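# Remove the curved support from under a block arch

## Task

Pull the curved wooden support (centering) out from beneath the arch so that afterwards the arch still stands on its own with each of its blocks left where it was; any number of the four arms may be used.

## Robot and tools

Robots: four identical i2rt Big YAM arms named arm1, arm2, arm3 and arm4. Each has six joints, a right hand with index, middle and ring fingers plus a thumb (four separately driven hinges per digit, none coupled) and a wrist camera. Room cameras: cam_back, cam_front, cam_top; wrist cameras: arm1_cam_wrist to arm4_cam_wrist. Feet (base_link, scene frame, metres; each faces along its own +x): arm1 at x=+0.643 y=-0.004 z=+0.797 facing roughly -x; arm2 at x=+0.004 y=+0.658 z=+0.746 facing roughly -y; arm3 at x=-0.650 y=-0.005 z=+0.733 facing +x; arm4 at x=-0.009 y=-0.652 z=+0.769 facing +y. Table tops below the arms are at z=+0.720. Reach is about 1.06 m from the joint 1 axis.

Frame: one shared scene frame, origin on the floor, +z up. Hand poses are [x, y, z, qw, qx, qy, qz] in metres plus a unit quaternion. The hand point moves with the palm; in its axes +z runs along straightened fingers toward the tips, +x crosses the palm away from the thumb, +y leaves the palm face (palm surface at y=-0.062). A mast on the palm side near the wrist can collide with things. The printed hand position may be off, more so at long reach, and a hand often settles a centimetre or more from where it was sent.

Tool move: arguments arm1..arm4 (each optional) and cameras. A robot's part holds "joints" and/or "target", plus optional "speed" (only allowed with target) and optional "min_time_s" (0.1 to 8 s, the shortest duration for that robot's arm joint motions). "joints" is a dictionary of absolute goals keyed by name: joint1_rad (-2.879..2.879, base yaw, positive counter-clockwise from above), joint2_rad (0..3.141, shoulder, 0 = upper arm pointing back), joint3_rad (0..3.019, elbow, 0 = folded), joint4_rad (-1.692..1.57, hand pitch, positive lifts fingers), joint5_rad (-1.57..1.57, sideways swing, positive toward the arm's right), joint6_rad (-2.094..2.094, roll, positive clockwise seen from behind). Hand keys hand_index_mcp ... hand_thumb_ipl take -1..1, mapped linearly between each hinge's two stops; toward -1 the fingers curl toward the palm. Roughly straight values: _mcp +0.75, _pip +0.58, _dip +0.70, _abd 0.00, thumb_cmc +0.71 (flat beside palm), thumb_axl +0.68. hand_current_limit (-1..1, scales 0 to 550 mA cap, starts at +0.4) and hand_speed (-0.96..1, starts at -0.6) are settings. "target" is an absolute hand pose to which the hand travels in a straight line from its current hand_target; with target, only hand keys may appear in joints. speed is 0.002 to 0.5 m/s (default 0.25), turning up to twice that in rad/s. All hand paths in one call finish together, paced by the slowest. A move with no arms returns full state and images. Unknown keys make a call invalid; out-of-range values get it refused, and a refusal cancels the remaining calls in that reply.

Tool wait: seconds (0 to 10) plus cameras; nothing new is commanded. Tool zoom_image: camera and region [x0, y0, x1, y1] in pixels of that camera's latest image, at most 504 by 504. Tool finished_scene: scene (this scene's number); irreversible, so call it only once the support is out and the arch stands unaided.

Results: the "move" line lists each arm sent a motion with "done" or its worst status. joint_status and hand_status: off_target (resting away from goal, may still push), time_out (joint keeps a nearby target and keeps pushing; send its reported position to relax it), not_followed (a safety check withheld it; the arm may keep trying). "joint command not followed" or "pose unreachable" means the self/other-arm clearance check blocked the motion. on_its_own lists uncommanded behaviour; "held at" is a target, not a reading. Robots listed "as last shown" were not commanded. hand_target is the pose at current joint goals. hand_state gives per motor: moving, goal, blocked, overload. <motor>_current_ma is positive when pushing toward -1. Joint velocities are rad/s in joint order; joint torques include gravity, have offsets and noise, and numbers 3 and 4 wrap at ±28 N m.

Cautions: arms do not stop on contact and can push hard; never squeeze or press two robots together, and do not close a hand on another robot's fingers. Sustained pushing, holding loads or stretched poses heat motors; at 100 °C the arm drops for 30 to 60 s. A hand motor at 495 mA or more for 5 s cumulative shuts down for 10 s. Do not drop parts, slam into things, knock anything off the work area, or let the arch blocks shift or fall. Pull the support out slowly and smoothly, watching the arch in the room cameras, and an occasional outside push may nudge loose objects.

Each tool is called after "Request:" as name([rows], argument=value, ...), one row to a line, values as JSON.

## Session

Request:
move(cameras=["cam_back", "cam_front", "cam_top"])

Request:
zoom_image(camera="cam_back", region=[110, 140, 360, 400])

Request:
zoom_image(camera="cam_back", region=[340, 140, 590, 400])

Request:
zoom_image(camera="cam_front", region=[180, 180, 380, 390])

Request:
zoom_image(camera="cam_front", region=[350, 180, 550, 390])

Request:
zoom_image(camera="cam_top", region=[60, 180, 350, 400])

Request:
zoom_image(camera="cam_top", region=[320, 160, 610, 380])

Scene clock: 0.00 s.
Joint torques (N m): no reading
Motor temperatures (°C): arm1=[33 41 40 33 31 33] | arm2=[38 32 38 39 33 36] | arm3=[37 45 33 40 32 31] | arm4=[38 39 33 36 34 31]
Heat: arm1: hottest joint2_rad 41 °C; arm2: hottest joint4_rad 39 °C; arm3: hottest joint2_rad 45 °C; arm4: hottest joint2_rad 39 °C.
Joint velocities: within noise
arm1.joint_positions: joint1_rad=-0.108 joint2_rad=+0.588 joint3_rad=+1.333 joint4_rad=-1.375 joint5_rad=-0.001 joint6_rad=+1.149 hand_index_mcp=+0.753 hand_index_abd=+0.000 hand_index_pip=+0.577 hand_index_dip=+0.696 hand_middle_mcp=+0.753 hand_middle_abd=+0.000 hand_middle_pip=+0.577 hand_middle_dip=+0.696 hand_ring_mcp=+0.753 hand_ring_abd=+0.000 hand_ring_pip=+0.577 hand_ring_dip=+0.696 hand_thumb_cmc=+0.714 hand_thumb_axl=+0.677 hand_thumb_mcp=+0.226 hand_thumb_ipl=+0.168 hand_current_limit=+0.400 hand_speed=-0.600
arm1.joint_status: not commanded
arm1.hand_state: goal,goal,goal,goal,goal,goal,goal,goal,goal,goal,goal,goal,goal,goal,goal,goal
arm1.index_mcp_current_ma: 0
arm1.index_abd_current_ma: 0
arm1.index_pip_current_ma: 0
arm1.index_dip_current_ma: 0
arm1.middle_mcp_current_ma: 0
arm1.middle_abd_current_ma: 0
arm1.middle_pip_current_ma: 0
arm1.middle_dip_current_ma: 0
arm1.ring_mcp_current_ma: 0
arm1.ring_abd_current_ma: 0
arm1.ring_pip_current_ma: 0
arm1.ring_dip_current_ma: 0
arm1.thumb_cmc_current_ma: 0
arm1.thumb_axl_current_ma: 0
arm1.thumb_mcp_current_ma: 0
arm1.thumb_ipl_current_ma: 0
arm1.hand_goal_index_mcp: 0.754
arm1.hand_goal_index_abd: 0.000
arm1.hand_goal_index_pip: 0.576
arm1.hand_goal_index_dip: 0.696
arm1.hand_goal_middle_mcp: 0.754
arm1.hand_goal_middle_abd: 0.000
arm1.hand_goal_middle_pip: 0.576
arm1.hand_goal_middle_dip: 0.696
arm1.hand_goal_ring_mcp: 0.754
arm1.hand_goal_ring_abd: 0.000
arm1.hand_goal_ring_pip: 0.576
arm1.hand_goal_ring_dip: 0.696
arm1.hand_goal_thumb_cmc: 0.714
arm1.hand_goal_thumb_axl: 0.678
arm1.hand_goal_thumb_mcp: 0.226
arm1.hand_goal_thumb_ipl: 0.168
arm1.hand: x=+0.4218 y=+0.1139 z=+1.3178 quat_wxyz=(-0.433, -0.125, +0.884, +0.127) (m; scene frame)
arm1.hand_target: x=+0.4243 y=+0.1135 z=+1.3294 quat_wxyz=(-0.444, -0.124, +0.878, +0.130) (m; scene frame)
arm1.hand_status: not commanded
arm2.joint_positions: joint1_rad=-0.762 joint2_rad=+0.610 joint3_rad=+1.396 joint4_rad=-1.346 joint5_rad=-0.059 joint6_rad=+1.172 hand_index_mcp=+0.753 hand_index_abd=+0.000 hand_index_pip=+0.577 hand_index_dip=+0.696 hand_middle_mcp=+0.753 hand_middle_abd=+0.000 hand_middle_pip=+0.577 hand_middle_dip=+0.696 hand_ring_mcp=+0.753 hand_ring_abd=+0.000 hand_ring_pip=+0.577 hand_ring_dip=+0.696 hand_thumb_cmc=+0.714 hand_thumb_axl=+0.677 hand_thumb_mcp=+0.226 hand_thumb_ipl=+0.168 hand_current_limit=+0.400 hand_speed=-0.600
arm2.joint_status: not commanded
arm2.hand_state: goal,goal,goal,goal,goal,goal,goal,goal,goal,goal,goal,goal,goal,goal,goal,goal
arm2.index_mcp_current_ma: 0
arm2.index_abd_current_ma: 0
arm2.index_pip_current_ma: 0
arm2.index_dip_current_ma: 0
arm2.middle_mcp_current_ma: 0
arm2.middle_abd_current_ma: 0
arm2.middle_pip_current_ma: 0
arm2.middle_dip_current_ma: 0
arm2.ring_mcp_current_ma: 0
arm2.ring_abd_current_ma: 0
arm2.ring_pip_current_ma: 0
arm2.ring_dip_current_ma: 0
arm2.thumb_cmc_current_ma: 0
arm2.thumb_axl_current_ma: 0
arm2.thumb_mcp_current_ma: 0
arm2.thumb_ipl_current_ma: 0
arm2.hand_goal_index_mcp: 0.754
arm2.hand_goal_index_abd: 0.000
arm2.hand_goal_index_pip: 0.576
arm2.hand_goal_index_dip: 0.696
arm2.hand_goal_middle_mcp: 0.754
arm2.hand_goal_middle_abd: 0.000
arm2.hand_goal_middle_pip: 0.576
arm2.hand_goal_middle_dip: 0.696
arm2.hand_goal_ring_mcp: 0.754
arm2.hand_goal_ring_abd: 0.000
arm2.hand_goal_ring_pip: 0.576
arm2.hand_goal_ring_dip: 0.696
arm2.hand_goal_thumb_cmc: 0.714
arm2.hand_goal_thumb_axl: 0.678
arm2.hand_goal_thumb_mcp: 0.226
arm2.hand_goal_thumb_ipl: 0.168
arm2.hand: x=-0.2226 y=+0.5440 z=+1.2958 quat_wxyz=(+0.470, +0.497, -0.719, +0.118) (m; scene frame)
arm2.hand_target: x=-0.2206 y=+0.5460 z=+1.3069 quat_wxyz=(+0.481, +0.494, -0.714, +0.120) (m; scene frame)
arm2.hand_status: not commanded
arm3.joint_positions: joint1_rad=-0.016 joint2_rad=+0.627 joint3_rad=+1.437 joint4_rad=-1.283 joint5_rad=-0.001 joint6_rad=+1.059 hand_index_mcp=+0.753 hand_index_abd=+0.000 hand_index_pip=+0.577 hand_index_dip=+0.696 hand_middle_mcp=+0.753 hand_middle_abd=+0.000 hand_middle_pip=+0.577 hand_middle_dip=+0.696 hand_ring_mcp=+0.753 hand_ring_abd=+0.000 hand_ring_pip=+0.577 hand_ring_dip=+0.696 hand_thumb_cmc=+0.714 hand_thumb_axl=+0.677 hand_thumb_mcp=+0.226 hand_thumb_ipl=+0.168 hand_current_limit=+0.400 hand_speed=-0.600
arm3.joint_status: not commanded
arm3.hand_state: goal,goal,goal,goal,goal,goal,goal,goal,goal,goal,goal,goal,goal,goal,goal,goal
arm3.index_mcp_current_ma: 0
arm3.index_abd_current_ma: 0
arm3.index_pip_current_ma: 0
arm3.index_dip_current_ma: 0
arm3.middle_mcp_current_ma: 0
arm3.middle_abd_current_ma: 0
arm3.middle_pip_current_ma: 0
arm3.middle_dip_current_ma: 0
arm3.ring_mcp_current_ma: 0
arm3.ring_abd_current_ma: 0
arm3.ring_pip_current_ma: 0
arm3.ring_dip_current_ma: 0
arm3.thumb_cmc_current_ma: 0
arm3.thumb_axl_current_ma: 0
arm3.thumb_mcp_current_ma: 0
arm3.thumb_ipl_current_ma: 0
arm3.hand_goal_index_mcp: 0.754
arm3.hand_goal_index_abd: 0.000
arm3.hand_goal_index_pip: 0.576
arm3.hand_goal_index_dip: 0.696
arm3.hand_goal_middle_mcp: 0.754
arm3.hand_goal_middle_abd: 0.000
arm3.hand_goal_middle_pip: 0.576
arm3.hand_goal_middle_dip: 0.696
arm3.hand_goal_ring_mcp: 0.754
arm3.hand_goal_ring_abd: 0.000
arm3.hand_goal_ring_pip: 0.576
arm3.hand_goal_ring_dip: 0.696
arm3.hand_goal_thumb_cmc: 0.714
arm3.hand_goal_thumb_axl: 0.678
arm3.hand_goal_thumb_mcp: 0.226
arm3.hand_goal_thumb_ipl: 0.168
arm3.hand: x=-0.4057 y=-0.0876 z=+1.3264 quat_wxyz=(+0.132, +0.822, +0.219, +0.508) (m; scene frame)
arm3.hand_target: x=-0.4092 y=-0.0876 z=+1.3367 quat_wxyz=(+0.135, +0.816, +0.217, +0.518) (m; scene frame)
arm3.hand_status: not commanded
arm4.joint_positions: joint1_rad=-0.088 joint2_rad=+0.627 joint3_rad=+1.321 joint4_rad=-1.160 joint5_rad=+0.072 joint6_rad=+1.085 hand_index_mcp=+0.753 hand_index_abd=+0.000 hand_index_pip=+0.577 hand_index_dip=+0.696 hand_middle_mcp=+0.753 hand_middle_abd=+0.000 hand_middle_pip=+0.577 hand_middle_dip=+0.696 hand_ring_mcp=+0.753 hand_ring_abd=+0.000 hand_ring_pip=+0.577 hand_ring_dip=+0.696 hand_thumb_cmc=+0.714 hand_thumb_axl=+0.677 hand_thumb_mcp=+0.226 hand_thumb_ipl=+0.168 hand_current_limit=+0.400 hand_speed=-0.600
arm4.joint_status: not commanded
arm4.hand_state: goal,goal,goal,goal,goal,goal,goal,goal,goal,goal,goal,goal,goal,goal,goal,goal
arm4.index_mcp_current_ma: 0
arm4.index_abd_current_ma: 0
arm4.index_pip_current_ma: 0
arm4.index_dip_current_ma: 0
arm4.middle_mcp_current_ma: 0
arm4.middle_abd_current_ma: 0
arm4.middle_pip_current_ma: 0
arm4.middle_dip_current_ma: 0
arm4.ring_mcp_current_ma: 0
arm4.ring_abd_current_ma: 0
arm4.ring_pip_current_ma: 0
arm4.ring_dip_current_ma: 0
arm4.thumb_cmc_current_ma: 0
arm4.thumb_axl_current_ma: 0
arm4.thumb_mcp_current_ma: 0
arm4.thumb_ipl_current_ma: 0
arm4.hand_goal_index_mcp: 0.754
arm4.hand_goal_index_abd: 0.000
arm4.hand_goal_index_pip: 0.576
arm4.hand_goal_index_dip: 0.696
arm4.hand_goal_middle_mcp: 0.754
arm4.hand_goal_middle_abd: 0.000
arm4.hand_goal_middle_pip: 0.576
arm4.hand_goal_middle_dip: 0.696
arm4.hand_goal_ring_mcp: 0.754
arm4.hand_goal_ring_abd: 0.000
arm4.hand_goal_ring_pip: 0.576
arm4.hand_goal_ring_dip: 0.696
arm4.hand_goal_thumb_cmc: 0.714
arm4.hand_goal_thumb_axl: 0.678
arm4.hand_goal_thumb_mcp: 0.226
arm4.hand_goal_thumb_ipl: 0.168
arm4.hand: x=+0.0971 y=-0.3870 z=+1.3328 quat_wxyz=(-0.228, +0.472, +0.707, +0.476) (m; scene frame)
arm4.hand_target: x=+0.0967 y=-0.3902 z=+1.3454 quat_wxyz=(-0.234, +0.468, +0.700, +0.486) (m; scene frame)
arm4.hand_status: not commanded
pictures: cam_back, cam_front, cam_top
Images, in order (width x height): cam_back 672x504, cam_front 672x504, cam_top 672x504.

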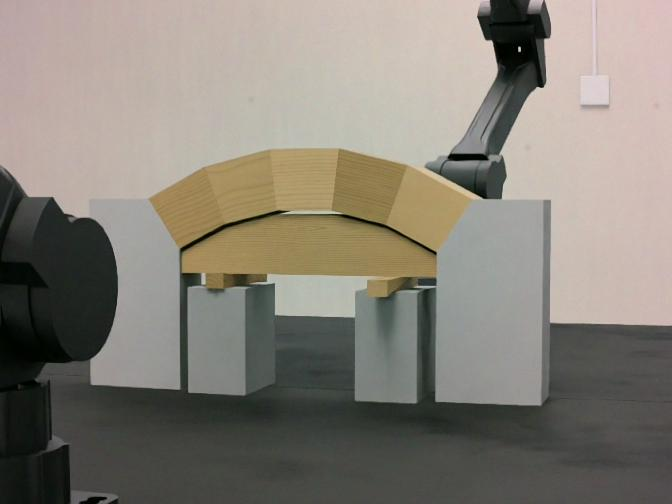

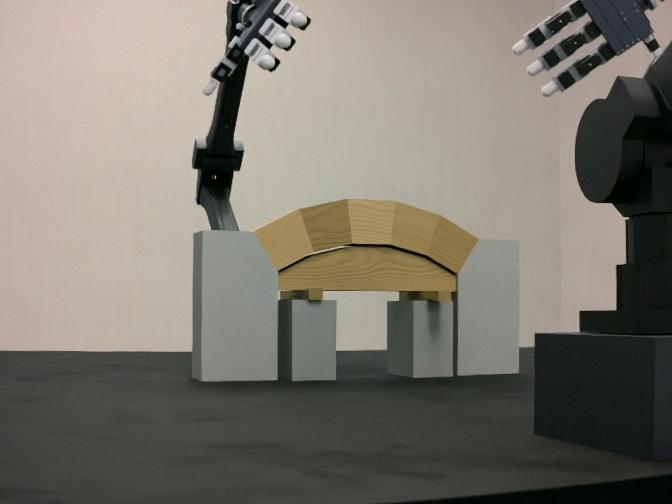

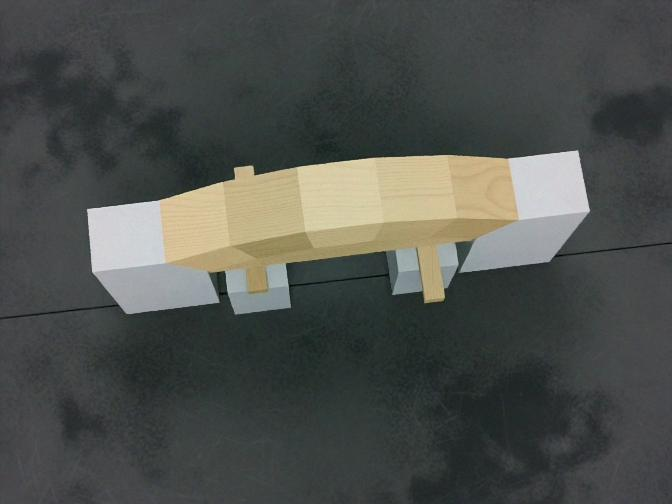

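Scaled by 1.938 from the camera's 672x504 image, which has a finer 960x720 frame.

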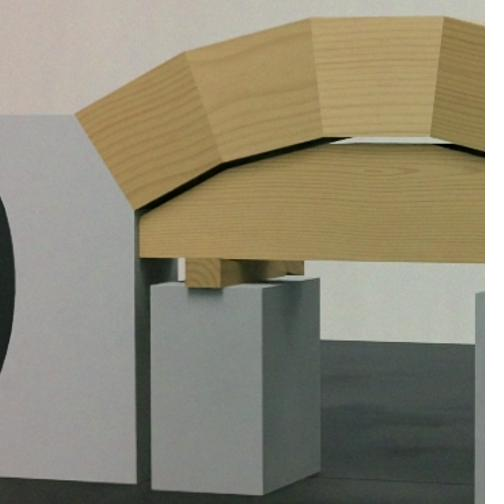

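Scaled by 1.938 from the camera's 672x504 image, which has a finer 960x720 frame.

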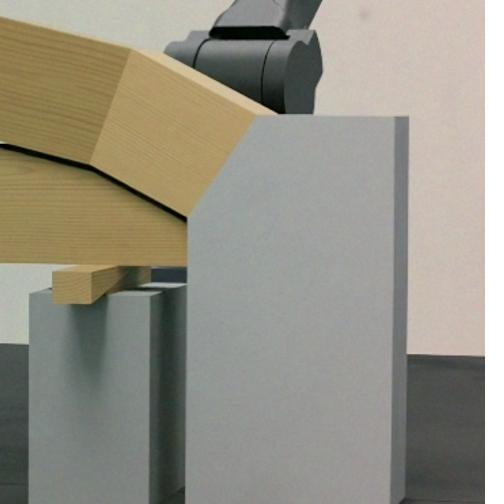

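Scaled by 2.400 from the camera's 672x504 image, which has a finer 960x720 frame.

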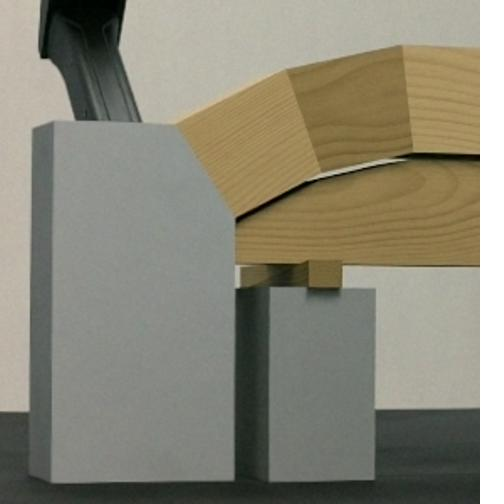

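Scaled by 2.400 from the camera's 672x504 image, which has a finer 960x720 frame.

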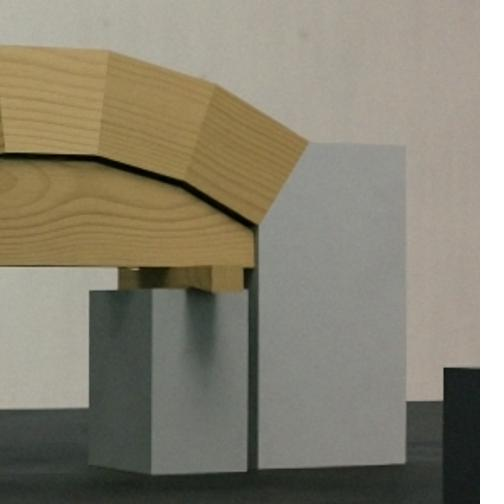

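Scaled by 1.738 from the camera's 672x504 image, which has a finer 960x720 frame.

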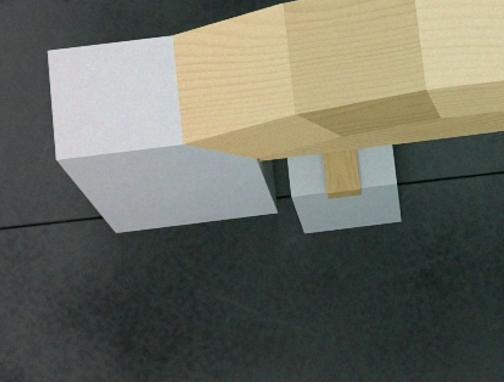

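Scaled by 1.738 from the camera's 672x504 image, which has a finer 960x720 frame.

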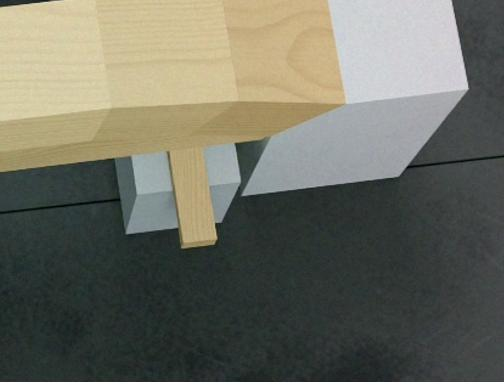

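Request:
zoom_image(camera="cam_back", region=[170, 240, 290, 320])

Request:
zoom_image(camera="cam_back", region=[345, 240, 465, 320])

Request:
zoom_image(camera="cam_front", region=[265, 260, 365, 330])

Request:
zoom_image(camera="cam_front", region=[375, 260, 475, 330])

Request:
zoom_image(camera="cam_top", region=[200, 230, 300, 330])

Request:
zoom_image(camera="cam_top", region=[375, 220, 475, 320])

Request:
zoom_image(camera="cam_top", region=[200, 130, 300, 230])

Scaled by 4.200 from the camera's 672x504 image, which has a finer 960x720 frame.

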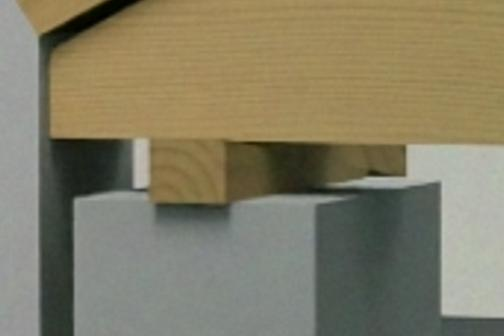

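Scaled by 4.200 from the camera's 672x504 image, which has a finer 960x720 frame.

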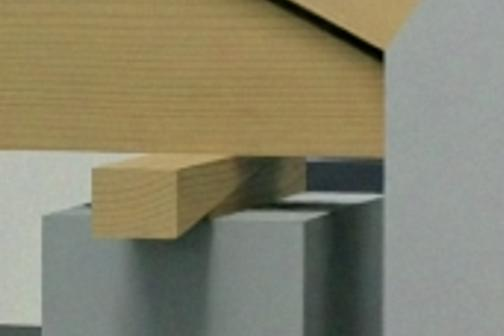

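Scaled by 5.040 from the camera's 672x504 image, which has a finer 960x720 frame.

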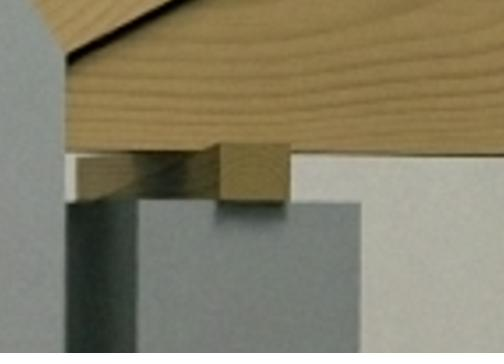

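Scaled by 5.040 from the camera's 672x504 image, which has a finer 960x720 frame.

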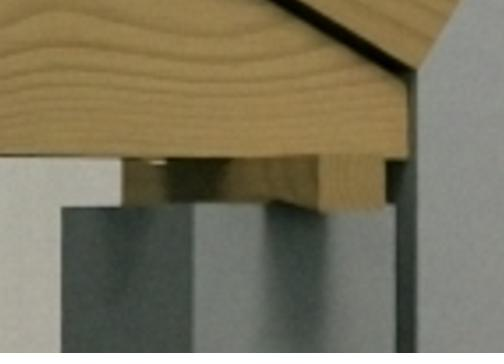

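Scaled by 5.040 from the camera's 672x504 image, which has a finer 960x720 frame.

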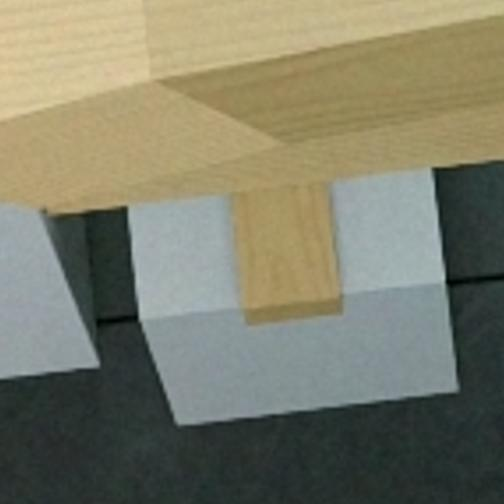

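Scaled by 5.040 from the camera's 672x504 image, which has a finer 960x720 frame.

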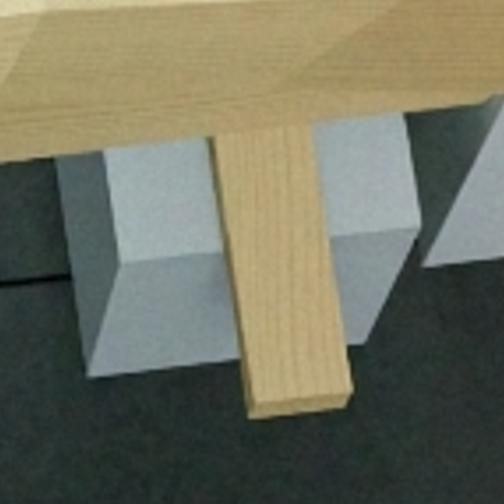

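Scaled by 5.040 from the camera's 672x504 image, which has a finer 960x720 frame.

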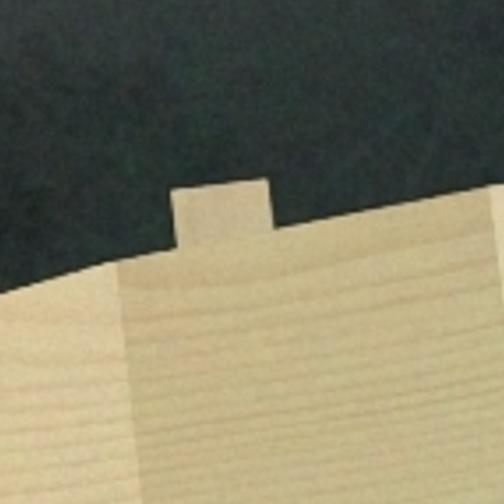

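Request:
zoom_image(camera="cam_back", region=[360, 265, 430, 305])

Request:
zoom_image(camera="cam_back", region=[200, 265, 275, 300])

Request:
zoom_image(camera="cam_front", region=[390, 280, 460, 310])

Request:
zoom_image(camera="cam_front", region=[275, 280, 335, 310])

Scaled by 7.200 from the camera's 672x504 image, which has a finer 960x720 frame.

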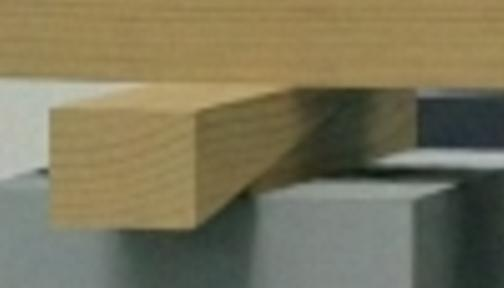

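Scaled by 6.720 from the camera's 672x504 image, which has a finer 960x720 frame.

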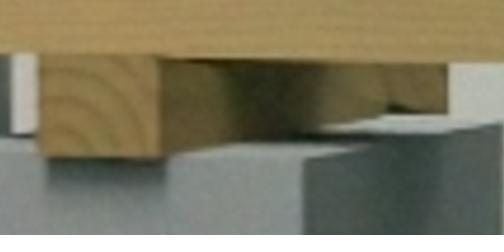

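Scaled by 7.200 from the camera's 672x504 image, which has a finer 960x720 frame.

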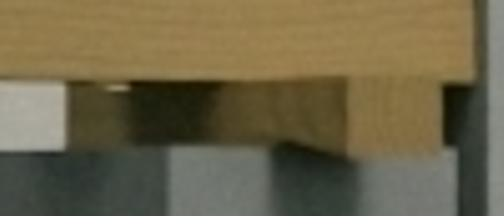

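Scaled by 8.400 from the camera's 672x504 image, which has a finer 960x720 frame.

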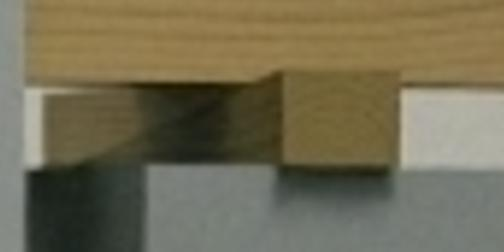

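Request:
move(arm3={"joints": {"joint1_rad": 0.02, "joint4_rad": -0.81, "joint5_rad": 0.0, "joint6_rad": 0.0, "hand_thumb_cmc": -0.571}, "min_time_s": 2.5}, arm1={"joints": {"joint1_rad": 0.0, "joint4_rad": -0.745, "joint5_rad": 0.0, "joint6_rad": 0.0, "hand_ring_mcp": -1.0, "hand_ring_pip": 0.87}, "min_time_s": 2.5})

Request:
move(arm3={"target": [-0.32, 0.0, 1.02, 0.5, 0.5, 0.5, 0.5], "speed": 0.25}, arm1={"target": [0.28, 0.02, 1.02, -0.5058, -0.5058, 0.4942, 0.4942], "speed": 0.25}, cameras=["cam_top", "cam_back", "cam_front"])

Scene clock: 12.17 s.
Joint torques (N m): arm1=[-0.67 1.49 10.59 2.52 -0.01 -0.12] | arm2=[-0.09 2.78 9.68 2.43 0.02 -0.09] | arm3=[2.43 2.96 9.57 3.49 0.05 -0.06] | arm4=[-0.62 0.62 9.06 1.55 0.09 -0.12]
Motor temperatures (°C): arm1=[33 41 41 33 31 33] | arm2=[38 32 39 39 33 35] | arm3=[37 45 34 40 32 31] | arm4=[38 39 34 36 34 31]
Heat: arm1: hottest joint2_rad 41 °C; arm2: hottest joint3_rad 39 °C; arm3: hottest joint2_rad 45 °C; arm4: hottest joint2_rad 39 °C.
move: arm1 done; arm3 done
Joint velocities: within noise
arm1.joint_positions: joint1_rad=-0.008 joint2_rad=+0.588 joint3_rad=+1.333 joint4_rad=-0.762 joint5_rad=-0.001 joint6_rad=+0.010 hand_index_mcp=+0.761 hand_index_abd=+0.000 hand_index_pip=+0.577 hand_index_dip=+0.696 hand_middle_mcp=+0.762 hand_middle_abd=+0.000 hand_middle_pip=+0.577 hand_middle_dip=+0.696 hand_ring_mcp=-1.000 hand_ring_abd=+0.000 hand_ring_pip=+0.869 hand_ring_dip=+0.696 hand_thumb_cmc=+0.721 hand_thumb_axl=+0.677 hand_thumb_mcp=+0.225 hand_thumb_ipl=+0.168 hand_current_limit=+0.400 hand_speed=-0.600
arm1.joint_status: all done
arm1.hand_state: goal,goal,goal,goal,goal,goal,goal,goal,goal,goal,goal,goal,goal,goal,goal,goal
arm1.index_mcp_current_ma: 1
arm1.index_abd_current_ma: 0
arm1.index_pip_current_ma: 0
arm1.index_dip_current_ma: 0
arm1.middle_mcp_current_ma: 1
arm1.middle_abd_current_ma: 0
arm1.middle_pip_current_ma: 0
arm1.middle_dip_current_ma: 0
arm1.ring_mcp_current_ma: 0
arm1.ring_abd_current_ma: 0
arm1.ring_pip_current_ma: 0
arm1.ring_dip_current_ma: 0
arm1.thumb_cmc_current_ma: 1
arm1.thumb_axl_current_ma: 0
arm1.thumb_mcp_current_ma: 0
arm1.thumb_ipl_current_ma: 0
arm1.hand_goal_index_mcp: 0.754
arm1.hand_goal_index_abd: 0.000
arm1.hand_goal_index_pip: 0.576
arm1.hand_goal_index_dip: 0.696
arm1.hand_goal_middle_mcp: 0.754
arm1.hand_goal_middle_abd: 0.000
arm1.hand_goal_middle_pip: 0.576
arm1.hand_goal_middle_dip: 0.696
arm1.hand_goal_ring_mcp: -1.000
arm1.hand_goal_ring_abd: 0.000
arm1.hand_goal_ring_pip: 0.870
arm1.hand_goal_ring_dip: 0.696
arm1.hand_goal_thumb_cmc: 0.714
arm1.hand_goal_thumb_axl: 0.678
arm1.hand_goal_thumb_mcp: 0.226
arm1.hand_goal_thumb_ipl: 0.168
arm1.hand: x=+0.3666 y=+0.0296 z=+1.5326 quat_wxyz=(-0.486, -0.492, +0.518, +0.503) (m; scene frame)
arm1.hand_target: x=+0.3756 y=+0.0263 z=+1.5486 quat_wxyz=(-0.495, -0.487, +0.503, +0.514) (m; scene frame)
arm1.hand_status: not commanded
arm2, arm4: as last shown
arm2.joint_positions: joint1_rad=-0.762 joint2_rad=+0.610 joint3_rad=+1.396 joint4_rad=-1.346 joint5_rad=-0.059 joint6_rad=+1.172 hand_index_mcp=+0.754 hand_index_abd=+0.001 hand_index_pip=+0.577 hand_index_dip=+0.696 hand_middle_mcp=+0.754 hand_middle_abd=+0.001 hand_middle_pip=+0.577 hand_middle_dip=+0.696 hand_ring_mcp=+0.754 hand_ring_abd=+0.000 hand_ring_pip=+0.577 hand_ring_dip=+0.696 hand_thumb_cmc=+0.714 hand_thumb_axl=+0.677 hand_thumb_mcp=+0.226 hand_thumb_ipl=+0.168 hand_current_limit=+0.400 hand_speed=-0.600
arm3.joint_positions: joint1_rad=+0.005 joint2_rad=+0.627 joint3_rad=+1.437 joint4_rad=-0.830 joint5_rad=-0.001 joint6_rad=+0.007 hand_index_mcp=+0.761 hand_index_abd=+0.001 hand_index_pip=+0.577 hand_index_dip=+0.696 hand_middle_mcp=+0.761 hand_middle_abd=+0.001 hand_middle_pip=+0.577 hand_middle_dip=+0.696 hand_ring_mcp=+0.761 hand_ring_abd=+0.001 hand_ring_pip=+0.577 hand_ring_dip=+0.696 hand_thumb_cmc=-0.566 hand_thumb_axl=+0.677 hand_thumb_mcp=+0.226 hand_thumb_ipl=+0.168 hand_current_limit=+0.400 hand_speed=-0.600
arm3.joint_status: all done
arm3.hand_state: goal,goal,goal,goal,goal,goal,goal,goal,goal,goal,goal,goal,goal,goal,goal,goal
arm3.index_mcp_current_ma: 1
arm3.index_abd_current_ma: 0
arm3.index_pip_current_ma: 0
arm3.index_dip_current_ma: 0
arm3.middle_mcp_current_ma: 1
arm3.middle_abd_current_ma: 0
arm3.middle_pip_current_ma: 0
arm3.middle_dip_current_ma: 0
arm3.ring_mcp_current_ma: 1
arm3.ring_abd_current_ma: 0
arm3.ring_pip_current_ma: 0
arm3.ring_dip_current_ma: 0
arm3.thumb_cmc_current_ma: 0
arm3.thumb_axl_current_ma: 0
arm3.thumb_mcp_current_ma: 0
arm3.thumb_ipl_current_ma: 0
arm3.hand_goal_index_mcp: 0.754
arm3.hand_goal_index_abd: 0.000
arm3.hand_goal_index_pip: 0.576
arm3.hand_goal_index_dip: 0.696
arm3.hand_goal_middle_mcp: 0.754
arm3.hand_goal_middle_abd: 0.000
arm3.hand_goal_middle_pip: 0.576
arm3.hand_goal_middle_dip: 0.696
arm3.hand_goal_ring_mcp: 0.754
arm3.hand_goal_ring_abd: 0.000
arm3.hand_goal_ring_pip: 0.576
arm3.hand_goal_ring_dip: 0.696
arm3.hand_goal_thumb_cmc: -0.570
arm3.hand_goal_thumb_axl: 0.678
arm3.hand_goal_thumb_mcp: 0.226
arm3.hand_goal_thumb_ipl: 0.168
arm3.hand: x=-0.3883 y=-0.0194 z=+1.4998 quat_wxyz=(+0.489, +0.497, +0.509, +0.505) (m; scene frame)
arm3.hand_target: x=-0.3971 y=-0.0153 z=+1.5144 quat_wxyz=(+0.497, +0.482, +0.504, +0.517) (m; scene frame)
arm3.hand_status: not commanded
arm4.joint_positions: joint1_rad=-0.088 joint2_rad=+0.627 joint3_rad=+1.321 joint4_rad=-1.160 joint5_rad=+0.072 joint6_rad=+1.085 hand_index_mcp=+0.755 hand_index_abd=+0.000 hand_index_pip=+0.577 hand_index_dip=+0.696 hand_middle_mcp=+0.755 hand_middle_abd=+0.000 hand_middle_pip=+0.577 hand_middle_dip=+0.696 hand_ring_mcp=+0.755 hand_ring_abd=+0.000 hand_ring_pip=+0.577 hand_ring_dip=+0.696 hand_thumb_cmc=+0.715 hand_thumb_axl=+0.677 hand_thumb_mcp=+0.226 hand_thumb_ipl=+0.168 hand_current_limit=+0.400 hand_speed=-0.600
arm4.index_mcp_current_ma: 1
arm4.middle_mcp_current_ma: 1
arm4.ring_mcp_current_ma: 1
arm4.thumb_cmc_current_ma: 1
pictures: none

Scene clock: 15.83 s.
Joint torques (N m): arm1=[-0.03 -3.72 3.99 2.47 0 -0.08] | arm2=[-0.09 2.78 9.68 2.43 0.02 -0.09] | arm3=[1.9 0.79 8.53 3.4 0.14 -0.04] | arm4=[-0.62 0.62 9.06 1.58 0.08 -0.12]
Motor temperatures (°C): arm1=[33 41 42 33 31 33] | arm2=[38 32 39 39 33 35] | arm3=[37 45 34 40 32 31] | arm4=[38 39 34 36 34 31]
Heat: arm1: hottest joint3_rad 42 °C; arm2: hottest joint3_rad 39 °C; arm3: hottest joint2_rad 45 °C; arm4: hottest joint2_rad 39 °C.
move: arm1 done; arm3 done
Joint velocities: within noise
arm1.joint_positions: joint1_rad=-0.004 joint2_rad=+1.442 joint3_rad=+0.060 joint4_rad=+1.378 joint5_rad=-0.055 joint6_rad=+0.010 hand_index_mcp=+0.762 hand_index_abd=+0.000 hand_index_pip=+0.577 hand_index_dip=+0.696 hand_middle_mcp=+0.763 hand_middle_abd=+0.000 hand_middle_pip=+0.577 hand_middle_dip=+0.696 hand_ring_mcp=-1.000 hand_ring_abd=+0.000 hand_ring_pip=+0.869 hand_ring_dip=+0.696 hand_thumb_cmc=+0.722 hand_thumb_axl=+0.677 hand_thumb_mcp=+0.225 hand_thumb_ipl=+0.168 hand_current_limit=+0.400 hand_speed=-0.600
arm1.joint_status: not commanded
arm1.hand_state: goal,goal,goal,goal,goal,goal,goal,goal,goal,goal,goal,goal,goal,goal,goal,goal
arm1.index_mcp_current_ma: 1
arm1.index_abd_current_ma: 0
arm1.index_pip_current_ma: 0
arm1.index_dip_current_ma: 0
arm1.middle_mcp_current_ma: 2
arm1.middle_abd_current_ma: 0
arm1.middle_pip_current_ma: 0
arm1.middle_dip_current_ma: 0
arm1.ring_mcp_current_ma: 0
arm1.ring_abd_current_ma: 0
arm1.ring_pip_current_ma: 0
arm1.ring_dip_current_ma: 0
arm1.thumb_cmc_current_ma: 1
arm1.thumb_axl_current_ma: 0
arm1.thumb_mcp_current_ma: 0
arm1.thumb_ipl_current_ma: 0
arm1.hand_goal_index_mcp: 0.754
arm1.hand_goal_index_abd: 0.000
arm1.hand_goal_index_pip: 0.576
arm1.hand_goal_index_dip: 0.696
arm1.hand_goal_middle_mcp: 0.754
arm1.hand_goal_middle_abd: 0.000
arm1.hand_goal_middle_pip: 0.576
arm1.hand_goal_middle_dip: 0.696
arm1.hand_goal_ring_mcp: -1.000
arm1.hand_goal_ring_abd: 0.000
arm1.hand_goal_ring_pip: 0.870
arm1.hand_goal_ring_dip: 0.696
arm1.hand_goal_thumb_cmc: 0.714
arm1.hand_goal_thumb_axl: 0.678
arm1.hand_goal_thumb_mcp: 0.226
arm1.hand_goal_thumb_ipl: 0.168
arm1.hand: x=+0.2815 y=+0.0234 z=+1.0190 quat_wxyz=(-0.504, -0.504, +0.500, +0.492) (m; scene frame)
arm1.hand_target: x=+0.2800 y=+0.0201 z=+1.0200 quat_wxyz=(-0.506, -0.506, +0.494, +0.494) (m; scene frame)
arm1.hand_status: done (0.004 m and 0.8 deg from the pose sent, 0.520 m and 3.9 deg at the start)
arm2, arm4: as last shown
arm3.joint_positions: joint1_rad=+0.136 joint2_rad=+0.705 joint3_rad=+0.079 joint4_rad=+0.611 joint5_rad=+0.171 joint6_rad=+0.007 hand_index_mcp=+0.762 hand_index_abd=+0.001 hand_index_pip=+0.577 hand_index_dip=+0.696 hand_middle_mcp=+0.763 hand_middle_abd=+0.001 hand_middle_pip=+0.577 hand_middle_dip=+0.696 hand_ring_mcp=+0.762 hand_ring_abd=+0.001 hand_ring_pip=+0.577 hand_ring_dip=+0.696 hand_thumb_cmc=-0.566 hand_thumb_axl=+0.677 hand_thumb_mcp=+0.226 hand_thumb_ipl=+0.168 hand_current_limit=+0.400 hand_speed=-0.600
arm3.joint_status: not commanded
arm3.hand_state: goal,goal,goal,goal,goal,goal,goal,goal,goal,goal,goal,goal,goal,goal,goal,goal
arm3.index_mcp_current_ma: 1
arm3.index_abd_current_ma: 0
arm3.index_pip_current_ma: 0
arm3.index_dip_current_ma: 0
arm3.middle_mcp_current_ma: 1
arm3.middle_abd_current_ma: 0
arm3.middle_pip_current_ma: 0
arm3.middle_dip_current_ma: 0
arm3.ring_mcp_current_ma: 1
arm3.ring_abd_current_ma: 0
arm3.ring_pip_current_ma: 0
arm3.ring_dip_current_ma: 0
arm3.thumb_cmc_current_ma: 0
arm3.thumb_axl_current_ma: 0
arm3.thumb_mcp_current_ma: 0
arm3.thumb_ipl_current_ma: 0
arm3.hand_goal_index_mcp: 0.754
arm3.hand_goal_index_abd: 0.000
arm3.hand_goal_index_pip: 0.576
arm3.hand_goal_index_dip: 0.696
arm3.hand_goal_middle_mcp: 0.754
arm3.hand_goal_middle_abd: 0.000
arm3.hand_goal_middle_pip: 0.576
arm3.hand_goal_middle_dip: 0.696
arm3.hand_goal_ring_mcp: 0.754
arm3.hand_goal_ring_abd: 0.000
arm3.hand_goal_ring_pip: 0.576
arm3.hand_goal_ring_dip: 0.696
arm3.hand_goal_thumb_cmc: -0.570
arm3.hand_goal_thumb_axl: 0.678
arm3.hand_goal_thumb_mcp: 0.226
arm3.hand_goal_thumb_ipl: 0.168
arm3.hand: x=-0.3186 y=-0.0046 z=+1.0213 quat_wxyz=(+0.501, +0.505, +0.498, +0.496) (m; scene frame)
arm3.hand_target: x=-0.3200 y=-0.0001 z=+1.0199 quat_wxyz=(+0.500, +0.500, +0.500, +0.500) (m; scene frame)
arm3.hand_status: done (0.005 m and 0.8 deg from the pose sent, 0.485 m and 1.8 deg at the start)
pictures: cam_back, cam_front, cam_top
Images, in order (width x height): cam_back 672x504, cam_front 672x504, cam_top 672x504.

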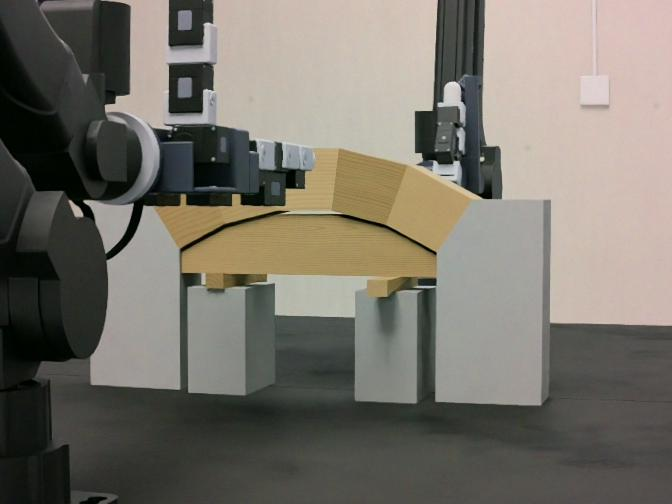

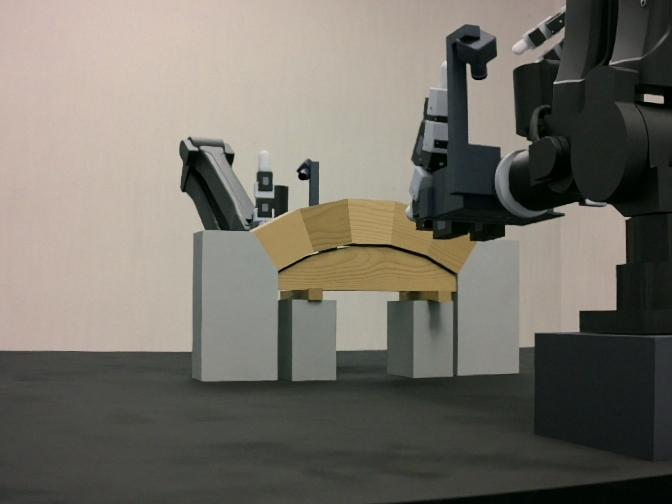

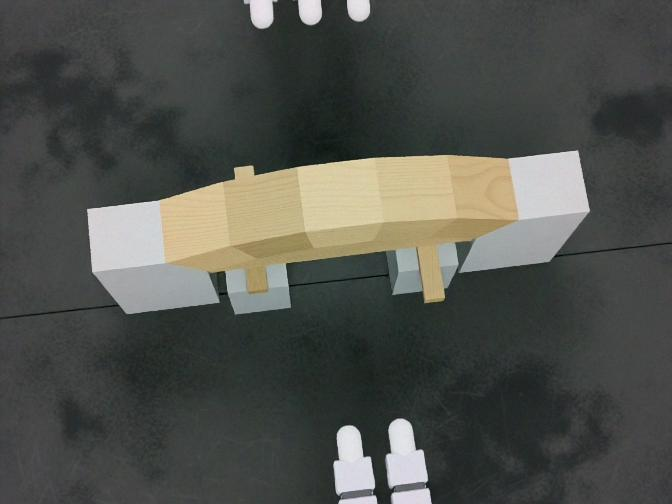

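Request:
move(arm3={"target": [-0.245, 0.003, 0.905, 0.4942, 0.4942, 0.5058, 0.5058], "speed": 0.15}, arm1={"target": [0.18, 0.018, 0.945, -0.5058, -0.5058, 0.4942, 0.4942], "speed": 0.15}, cameras=["cam_top", "cam_back", "cam_front"])

Request:
zoom_image(camera="cam_top", region=[190, 60, 430, 300])

Request:
zoom_image(camera="cam_back", region=[150, 210, 450, 400])

Scene clock: 17.97 s.
Joint torques (N m): arm1=[-0.26 -9.17 2.86 2.59 0.12 -0.08] | arm2=[-0.09 2.78 9.68 2.41 0.02 -0.09] | arm3=[-0.32 -5.48 2.73 3.54 -0.02 0.04] | arm4=[-0.62 0.5 9.07 1.54 0.09 -0.12]
Motor temperatures (°C): arm1=[33 41 42 33 31 33] | arm2=[38 32 39 39 33 35] | arm3=[37 45 34 40 32 31] | arm4=[38 39 35 36 34 31]
Heat: arm1: hottest joint3_rad 42 °C; arm2: hottest joint3_rad 39 °C; arm3: hottest joint2_rad 45 °C; arm4: hottest joint2_rad 39 °C.
move: arm1 off_target; arm3 off_target
Joint velocities: within noise
arm1.joint_positions: joint1_rad=+0.015 joint2_rad=+1.944 joint3_rad=+0.330 joint4_rad=+1.569 joint5_rad=-0.038 joint6_rad=+0.010 hand_index_mcp=+0.762 hand_index_abd=+0.000 hand_index_pip=+0.577 hand_index_dip=+0.696 hand_middle_mcp=+0.763 hand_middle_abd=+0.000 hand_middle_pip=+0.577 hand_middle_dip=+0.696 hand_ring_mcp=-1.000 hand_ring_abd=+0.000 hand_ring_pip=+0.869 hand_ring_dip=+0.696 hand_thumb_cmc=+0.722 hand_thumb_axl=+0.677 hand_thumb_mcp=+0.225 hand_thumb_ipl=+0.168 hand_current_limit=+0.400 hand_speed=-0.600
arm1.joint_status: not commanded
arm1.hand_state: goal,goal,goal,goal,goal,goal,goal,goal,goal,goal,goal,goal,goal,goal,goal,goal
arm1.index_mcp_current_ma: 1
arm1.index_abd_current_ma: 0
arm1.index_pip_current_ma: 0
arm1.index_dip_current_ma: 0
arm1.middle_mcp_current_ma: 2
arm1.middle_abd_current_ma: 0
arm1.middle_pip_current_ma: 0
arm1.middle_dip_current_ma: 0
arm1.ring_mcp_current_ma: 0
arm1.ring_abd_current_ma: 0
arm1.ring_pip_current_ma: 0
arm1.ring_dip_current_ma: 0
arm1.thumb_cmc_current_ma: 1
arm1.thumb_axl_current_ma: 0
arm1.thumb_mcp_current_ma: 0
arm1.thumb_ipl_current_ma: 0
arm1.hand_goal_index_mcp: 0.754
arm1.hand_goal_index_abd: 0.000
arm1.hand_goal_index_pip: 0.576
arm1.hand_goal_index_dip: 0.696
arm1.hand_goal_middle_mcp: 0.754
arm1.hand_goal_middle_abd: 0.000
arm1.hand_goal_middle_pip: 0.576
arm1.hand_goal_middle_dip: 0.696
arm1.hand_goal_ring_mcp: -1.000
arm1.hand_goal_ring_abd: 0.000
arm1.hand_goal_ring_pip: 0.870
arm1.hand_goal_ring_dip: 0.696
arm1.hand_goal_thumb_cmc: 0.714
arm1.hand_goal_thumb_axl: 0.678
arm1.hand_goal_thumb_mcp: 0.226
arm1.hand_goal_thumb_ipl: 0.168
arm1.hand: x=+0.1837 y=+0.0215 z=+0.9453 quat_wxyz=(-0.494, -0.514, +0.510, +0.481) (m; scene frame)
arm1.hand_target: x=+0.1798 y=+0.0180 z=+0.9456 quat_wxyz=(-0.497, -0.514, +0.503, +0.485) (m; scene frame)
arm1.hand_status: off_target (0.005 m and 2.9 deg from the pose sent, 0.126 m and 0.8 deg at the start; a joint's target at an end of its range on 38 of 52 steps)
arm2, arm4: as last shown
arm3.joint_positions: joint1_rad=+0.114 joint2_rad=+1.800 joint3_rad=+0.166 joint4_rad=+1.545 joint5_rad=+0.104 joint6_rad=+0.013 hand_index_mcp=+0.762 hand_index_abd=+0.001 hand_index_pip=+0.577 hand_index_dip=+0.696 hand_middle_mcp=+0.763 hand_middle_abd=+0.001 hand_middle_pip=+0.577 hand_middle_dip=+0.696 hand_ring_mcp=+0.762 hand_ring_abd=+0.001 hand_ring_pip=+0.577 hand_ring_dip=+0.696 hand_thumb_cmc=-0.567 hand_thumb_axl=+0.677 hand_thumb_mcp=+0.226 hand_thumb_ipl=+0.168 hand_current_limit=+0.400 hand_speed=-0.600
arm3.joint_status: not commanded
arm3.hand_state: goal,goal,goal,goal,goal,goal,goal,goal,goal,goal,goal,goal,goal,goal,goal,goal
arm3.index_mcp_current_ma: 1
arm3.index_abd_current_ma: 0
arm3.index_pip_current_ma: 0
arm3.index_dip_current_ma: 0
arm3.middle_mcp_current_ma: 1
arm3.middle_abd_current_ma: 0
arm3.middle_pip_current_ma: 0
arm3.middle_dip_current_ma: 0
arm3.ring_mcp_current_ma: 1
arm3.ring_abd_current_ma: 0
arm3.ring_pip_current_ma: 0
arm3.ring_dip_current_ma: 0
arm3.thumb_cmc_current_ma: 0
arm3.thumb_axl_current_ma: 0
arm3.thumb_mcp_current_ma: 0
arm3.thumb_ipl_current_ma: 0
arm3.hand_goal_index_mcp: 0.754
arm3.hand_goal_index_abd: 0.000
arm3.hand_goal_index_pip: 0.576
arm3.hand_goal_index_dip: 0.696
arm3.hand_goal_middle_mcp: 0.754
arm3.hand_goal_middle_abd: 0.000
arm3.hand_goal_middle_pip: 0.576
arm3.hand_goal_middle_dip: 0.696
arm3.hand_goal_ring_mcp: 0.754
arm3.hand_goal_ring_abd: 0.000
arm3.hand_goal_ring_pip: 0.576
arm3.hand_goal_ring_dip: 0.696
arm3.hand_goal_thumb_cmc: -0.570
arm3.hand_goal_thumb_axl: 0.678
arm3.hand_goal_thumb_mcp: 0.226
arm3.hand_goal_thumb_ipl: 0.168
arm3.hand: x=-0.2486 y=+0.0082 z=+0.9016 quat_wxyz=(+0.472, +0.511, +0.528, +0.487) (m; scene frame)
arm3.hand_target: x=-0.2449 y=+0.0030 z=+0.9057 quat_wxyz=(+0.480, +0.510, +0.518, +0.491) (m; scene frame)
arm3.hand_status: off_target (0.007 m and 4.6 deg from the pose sent, 0.138 m and 2.1 deg at the start; a joint's target at an end of its range on 22 of 52 steps)
pictures: cam_back, cam_front, cam_top
Images, in order (width x height): cam_back 672x504, cam_front 672x504, cam_top 672x504.

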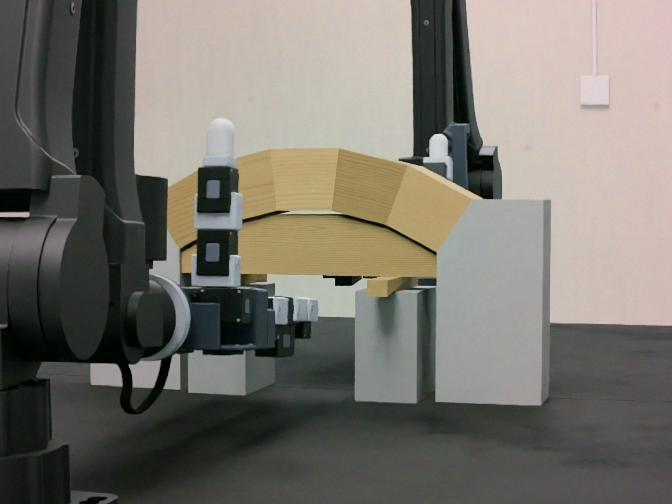

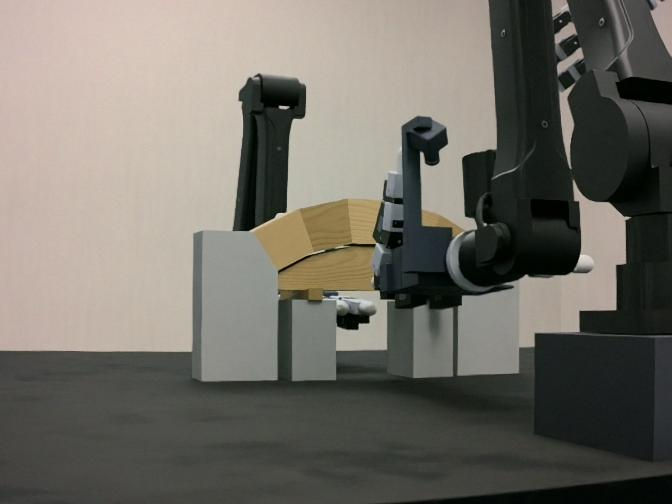

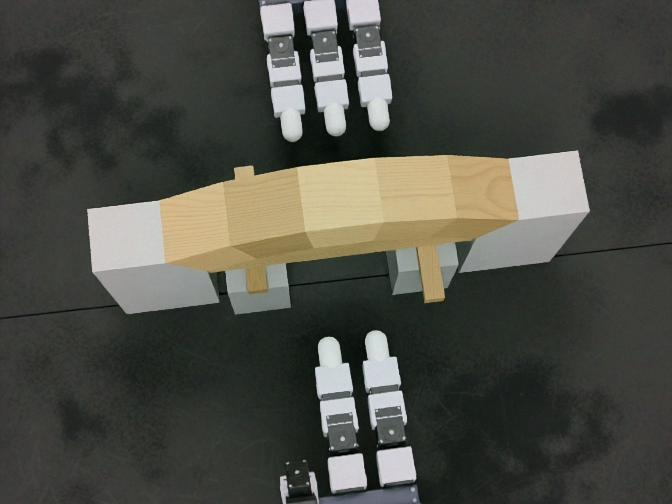

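Scaled by 2.100 from the camera's 672x504 image, which has a finer 960x720 frame.

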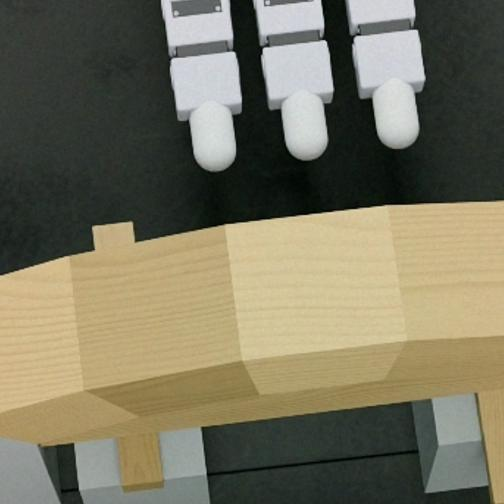

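Scaled by 1.680 from the camera's 672x504 image, which has a finer 960x720 frame.

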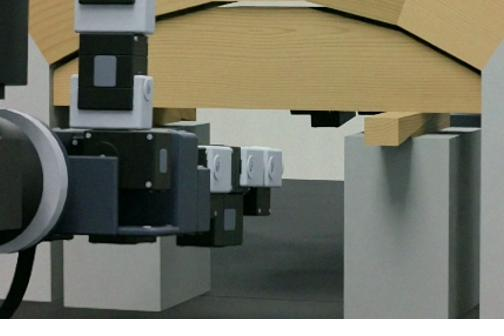

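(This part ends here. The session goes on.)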